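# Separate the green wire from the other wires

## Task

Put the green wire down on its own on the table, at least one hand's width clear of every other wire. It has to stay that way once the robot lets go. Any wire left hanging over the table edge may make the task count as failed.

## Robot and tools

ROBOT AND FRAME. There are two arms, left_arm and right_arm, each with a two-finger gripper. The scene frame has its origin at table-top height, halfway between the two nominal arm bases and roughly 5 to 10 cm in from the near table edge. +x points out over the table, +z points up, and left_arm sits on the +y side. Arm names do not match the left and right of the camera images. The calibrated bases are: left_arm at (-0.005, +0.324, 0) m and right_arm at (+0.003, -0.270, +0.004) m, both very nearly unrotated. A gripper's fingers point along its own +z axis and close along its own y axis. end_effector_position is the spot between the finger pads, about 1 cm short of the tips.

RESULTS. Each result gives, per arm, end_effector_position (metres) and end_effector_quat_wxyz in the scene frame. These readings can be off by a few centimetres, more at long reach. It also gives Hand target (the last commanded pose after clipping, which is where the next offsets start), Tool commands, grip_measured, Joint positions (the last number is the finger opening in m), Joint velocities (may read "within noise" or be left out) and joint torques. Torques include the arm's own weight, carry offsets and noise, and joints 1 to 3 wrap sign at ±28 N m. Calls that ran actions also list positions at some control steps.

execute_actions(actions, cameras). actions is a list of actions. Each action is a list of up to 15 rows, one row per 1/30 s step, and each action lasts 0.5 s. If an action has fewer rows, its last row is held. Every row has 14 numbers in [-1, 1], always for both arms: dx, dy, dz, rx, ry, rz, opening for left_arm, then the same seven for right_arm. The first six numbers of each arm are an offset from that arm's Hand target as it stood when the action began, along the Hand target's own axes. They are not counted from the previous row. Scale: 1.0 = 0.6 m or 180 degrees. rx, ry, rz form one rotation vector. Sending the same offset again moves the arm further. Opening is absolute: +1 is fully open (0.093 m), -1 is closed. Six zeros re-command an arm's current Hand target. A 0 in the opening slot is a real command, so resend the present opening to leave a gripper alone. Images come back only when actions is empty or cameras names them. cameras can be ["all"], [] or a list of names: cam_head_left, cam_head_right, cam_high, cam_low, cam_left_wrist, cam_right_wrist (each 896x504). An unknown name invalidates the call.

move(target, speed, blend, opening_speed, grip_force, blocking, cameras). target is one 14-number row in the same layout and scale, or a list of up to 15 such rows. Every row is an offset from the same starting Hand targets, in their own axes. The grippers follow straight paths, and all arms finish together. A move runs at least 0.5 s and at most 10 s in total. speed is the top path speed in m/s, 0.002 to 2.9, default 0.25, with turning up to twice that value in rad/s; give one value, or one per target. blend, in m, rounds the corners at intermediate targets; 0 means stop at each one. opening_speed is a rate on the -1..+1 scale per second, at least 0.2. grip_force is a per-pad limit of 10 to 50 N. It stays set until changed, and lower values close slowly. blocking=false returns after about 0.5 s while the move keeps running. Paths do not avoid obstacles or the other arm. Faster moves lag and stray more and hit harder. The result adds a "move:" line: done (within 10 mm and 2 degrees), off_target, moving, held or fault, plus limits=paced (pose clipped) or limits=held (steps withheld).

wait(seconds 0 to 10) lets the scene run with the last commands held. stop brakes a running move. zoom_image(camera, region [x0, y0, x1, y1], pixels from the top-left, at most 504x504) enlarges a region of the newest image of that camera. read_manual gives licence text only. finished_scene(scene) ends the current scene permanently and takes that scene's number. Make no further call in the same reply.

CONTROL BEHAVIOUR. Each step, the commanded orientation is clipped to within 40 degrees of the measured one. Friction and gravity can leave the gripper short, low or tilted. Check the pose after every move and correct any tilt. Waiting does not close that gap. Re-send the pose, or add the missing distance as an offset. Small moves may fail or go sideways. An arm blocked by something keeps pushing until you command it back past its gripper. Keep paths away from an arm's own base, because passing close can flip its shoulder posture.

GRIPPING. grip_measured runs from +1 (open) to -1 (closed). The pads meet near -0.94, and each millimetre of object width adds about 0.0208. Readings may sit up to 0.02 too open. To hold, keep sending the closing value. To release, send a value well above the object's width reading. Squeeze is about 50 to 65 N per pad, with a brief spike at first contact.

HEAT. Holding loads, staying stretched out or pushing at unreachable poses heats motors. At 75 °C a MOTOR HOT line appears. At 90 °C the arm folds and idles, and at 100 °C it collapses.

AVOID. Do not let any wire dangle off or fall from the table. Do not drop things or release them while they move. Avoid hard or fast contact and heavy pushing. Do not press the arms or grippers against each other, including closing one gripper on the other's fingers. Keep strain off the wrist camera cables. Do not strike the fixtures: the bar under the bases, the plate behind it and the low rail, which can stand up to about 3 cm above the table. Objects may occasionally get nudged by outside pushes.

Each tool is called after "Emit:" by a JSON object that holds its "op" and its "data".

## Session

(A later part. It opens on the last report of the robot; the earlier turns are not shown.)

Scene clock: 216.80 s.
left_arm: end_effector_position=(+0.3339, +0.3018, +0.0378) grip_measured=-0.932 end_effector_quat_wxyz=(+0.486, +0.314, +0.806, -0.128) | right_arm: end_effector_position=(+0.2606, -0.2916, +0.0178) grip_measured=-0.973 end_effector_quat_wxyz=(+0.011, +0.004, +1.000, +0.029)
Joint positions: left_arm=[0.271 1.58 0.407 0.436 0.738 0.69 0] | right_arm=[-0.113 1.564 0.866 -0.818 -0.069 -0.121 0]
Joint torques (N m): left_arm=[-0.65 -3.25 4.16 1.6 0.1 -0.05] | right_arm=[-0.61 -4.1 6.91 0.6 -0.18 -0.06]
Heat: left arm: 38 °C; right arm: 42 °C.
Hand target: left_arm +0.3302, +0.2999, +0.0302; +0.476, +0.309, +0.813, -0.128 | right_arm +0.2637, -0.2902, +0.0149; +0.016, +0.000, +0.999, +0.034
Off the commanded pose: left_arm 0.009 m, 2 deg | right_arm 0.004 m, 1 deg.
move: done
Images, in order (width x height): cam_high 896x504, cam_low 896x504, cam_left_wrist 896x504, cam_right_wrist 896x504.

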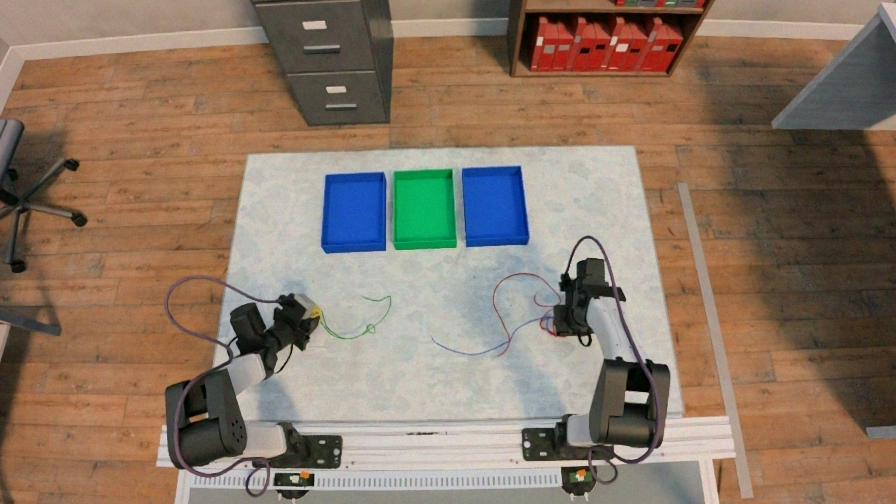

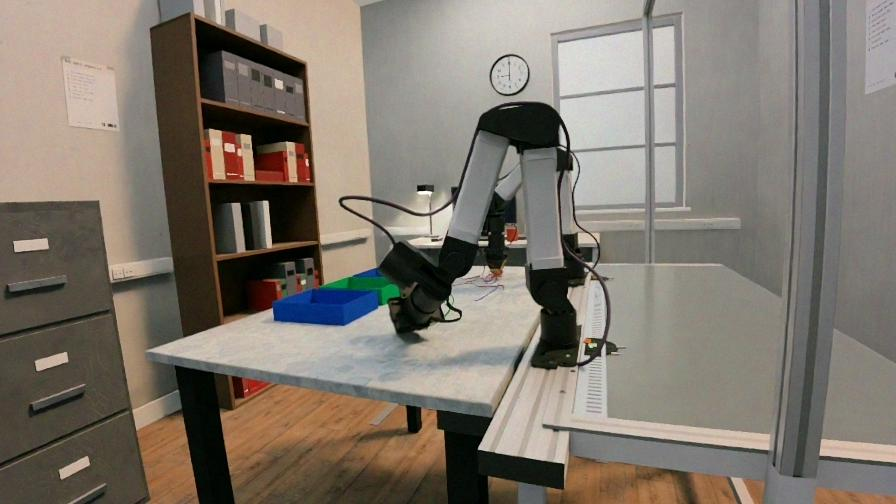

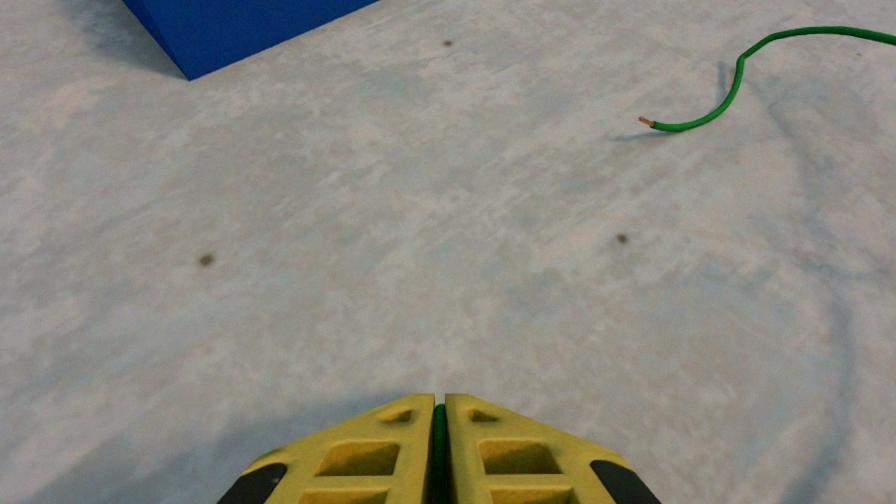

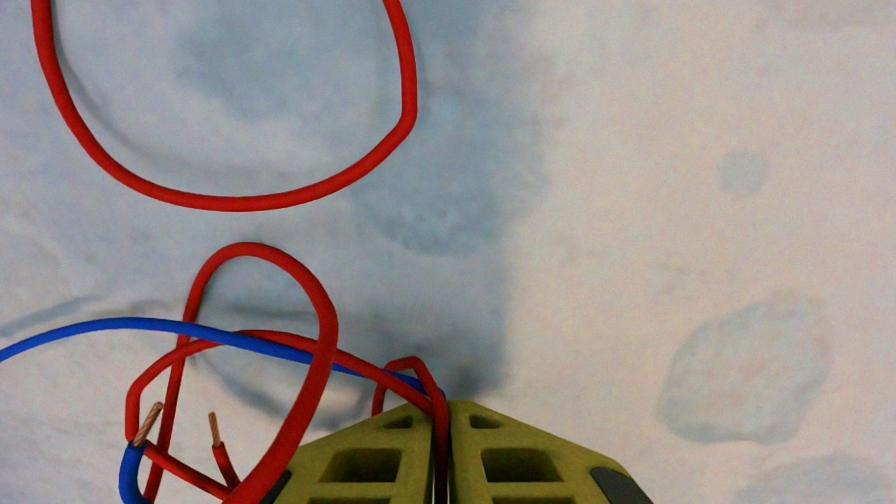

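Emit:
{"op": "move", "data": {"target": [[0.057,0.062,-0.0265,0,0,0,-0.9375,0,-0.083,0,0,0,0,-1],[0.057,0.062,-0.0265,0,0,0,-0.6,0,-0.083,0,0,0,0,-0.5],[0.057,0.062,-0.16,0,0,0,-0.6,0,-0.083,-0.167,0,0,0,-0.5]], "cameras": ["cam_right_wrist","cam_left_wrist","cam_high"], "speed": 0.1}}

Emit:
{"op": "zoom_image", "data": {"camera": "cam_high", "region": [220, 220, 640, 370]}}

Scene clock: 225.67 s.
left_arm: end_effector_position=(+0.2684, +0.3839, +0.0413) grip_measured=-0.601 end_effector_quat_wxyz=(+0.461, +0.299, +0.824, -0.139) | right_arm: end_effector_position=(+0.2582, -0.3429, +0.0958) grip_measured=-0.502 end_effector_quat_wxyz=(-0.005, +0.004, +0.999, +0.044)
Joint positions: left_arm=[0.732 1.505 0.524 -0.27 0.967 1.271 0.016] | right_arm=[-0.329 1.54 1.166 -1.198 -0.097 -0.339 0.021]
Joint torques (N m): left_arm=[1.03 -4.42 8.57 0.54 0.87 0.33] | right_arm=[-1.1 -8.23 10.1 0.09 -0.03 -0.11]
Heat: left arm: 38 °C; right arm: 40 °C.
Hand target: left_arm +0.2746, +0.3900, +0.0536; +0.476, +0.309, +0.813, -0.128 | right_arm +0.2605, -0.3468, +0.1115; +0.016, +0.000, +0.999, +0.034
Off the commanded pose: left_arm 0.015 m, 3 deg | right_arm 0.016 m, 3 deg.
move: off_target (left_arm, right_arm); target 2's new opening was sent with left_arm's hand 0.031 m and 8 deg from that target
Images, in order (width x height): cam_high 896x504, cam_left_wrist 896x504, cam_right_wrist 896x504.

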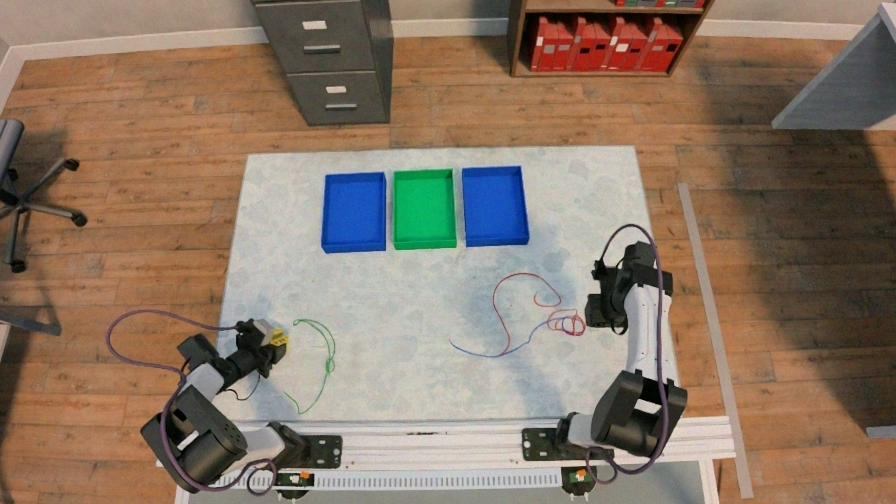

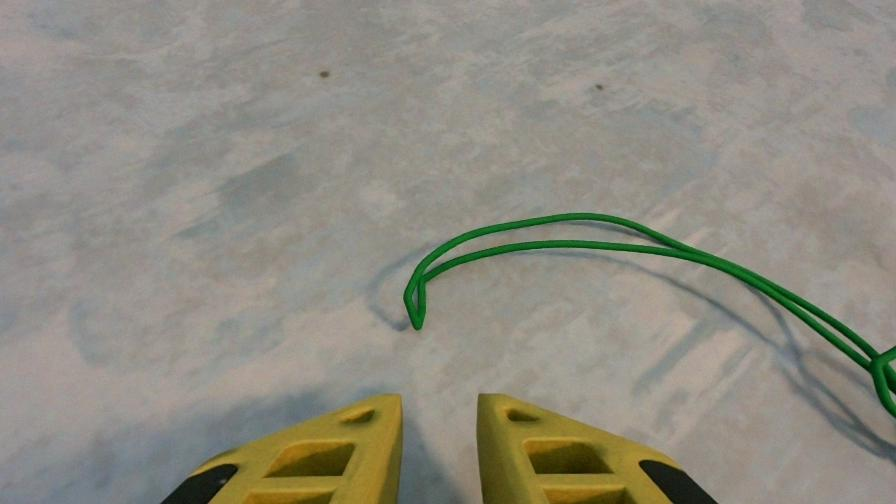

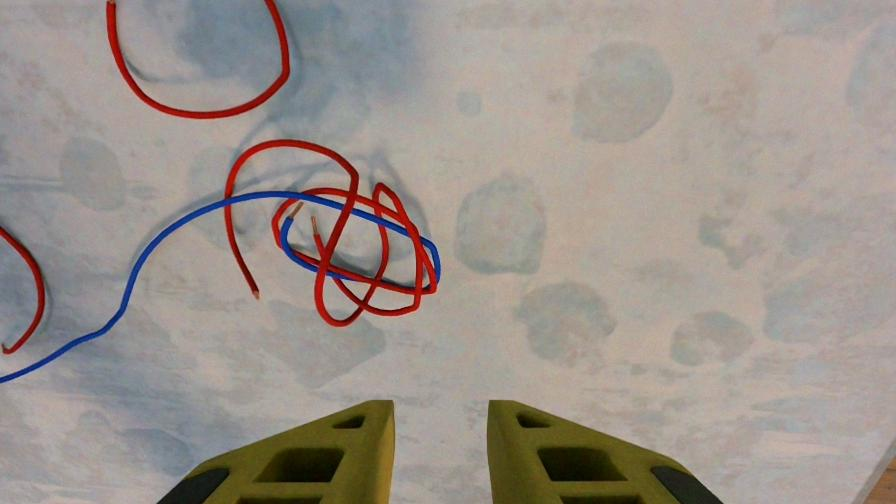

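Scaled by 1.200 from the camera's 896x504 image, which has a finer 1280x720 frame.

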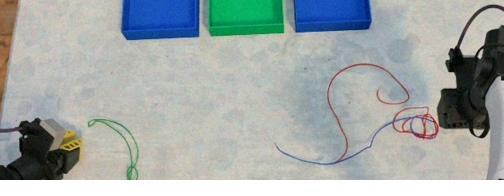

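Emit:
{"op": "zoom_image", "data": {"camera": "cam_high", "region": [240, 300, 380, 440]}}

Scaled by 3.600 from the camera's 896x504 image, which has a finer 1280x720 frame.

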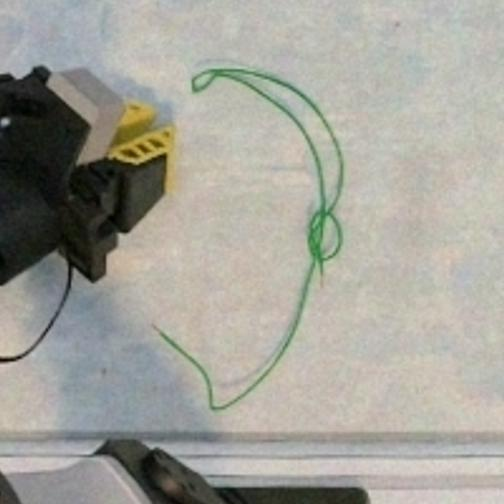

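Emit:
{"op": "finished_scene", "data": {"scene": 1}}

The scene is finished: the task was done.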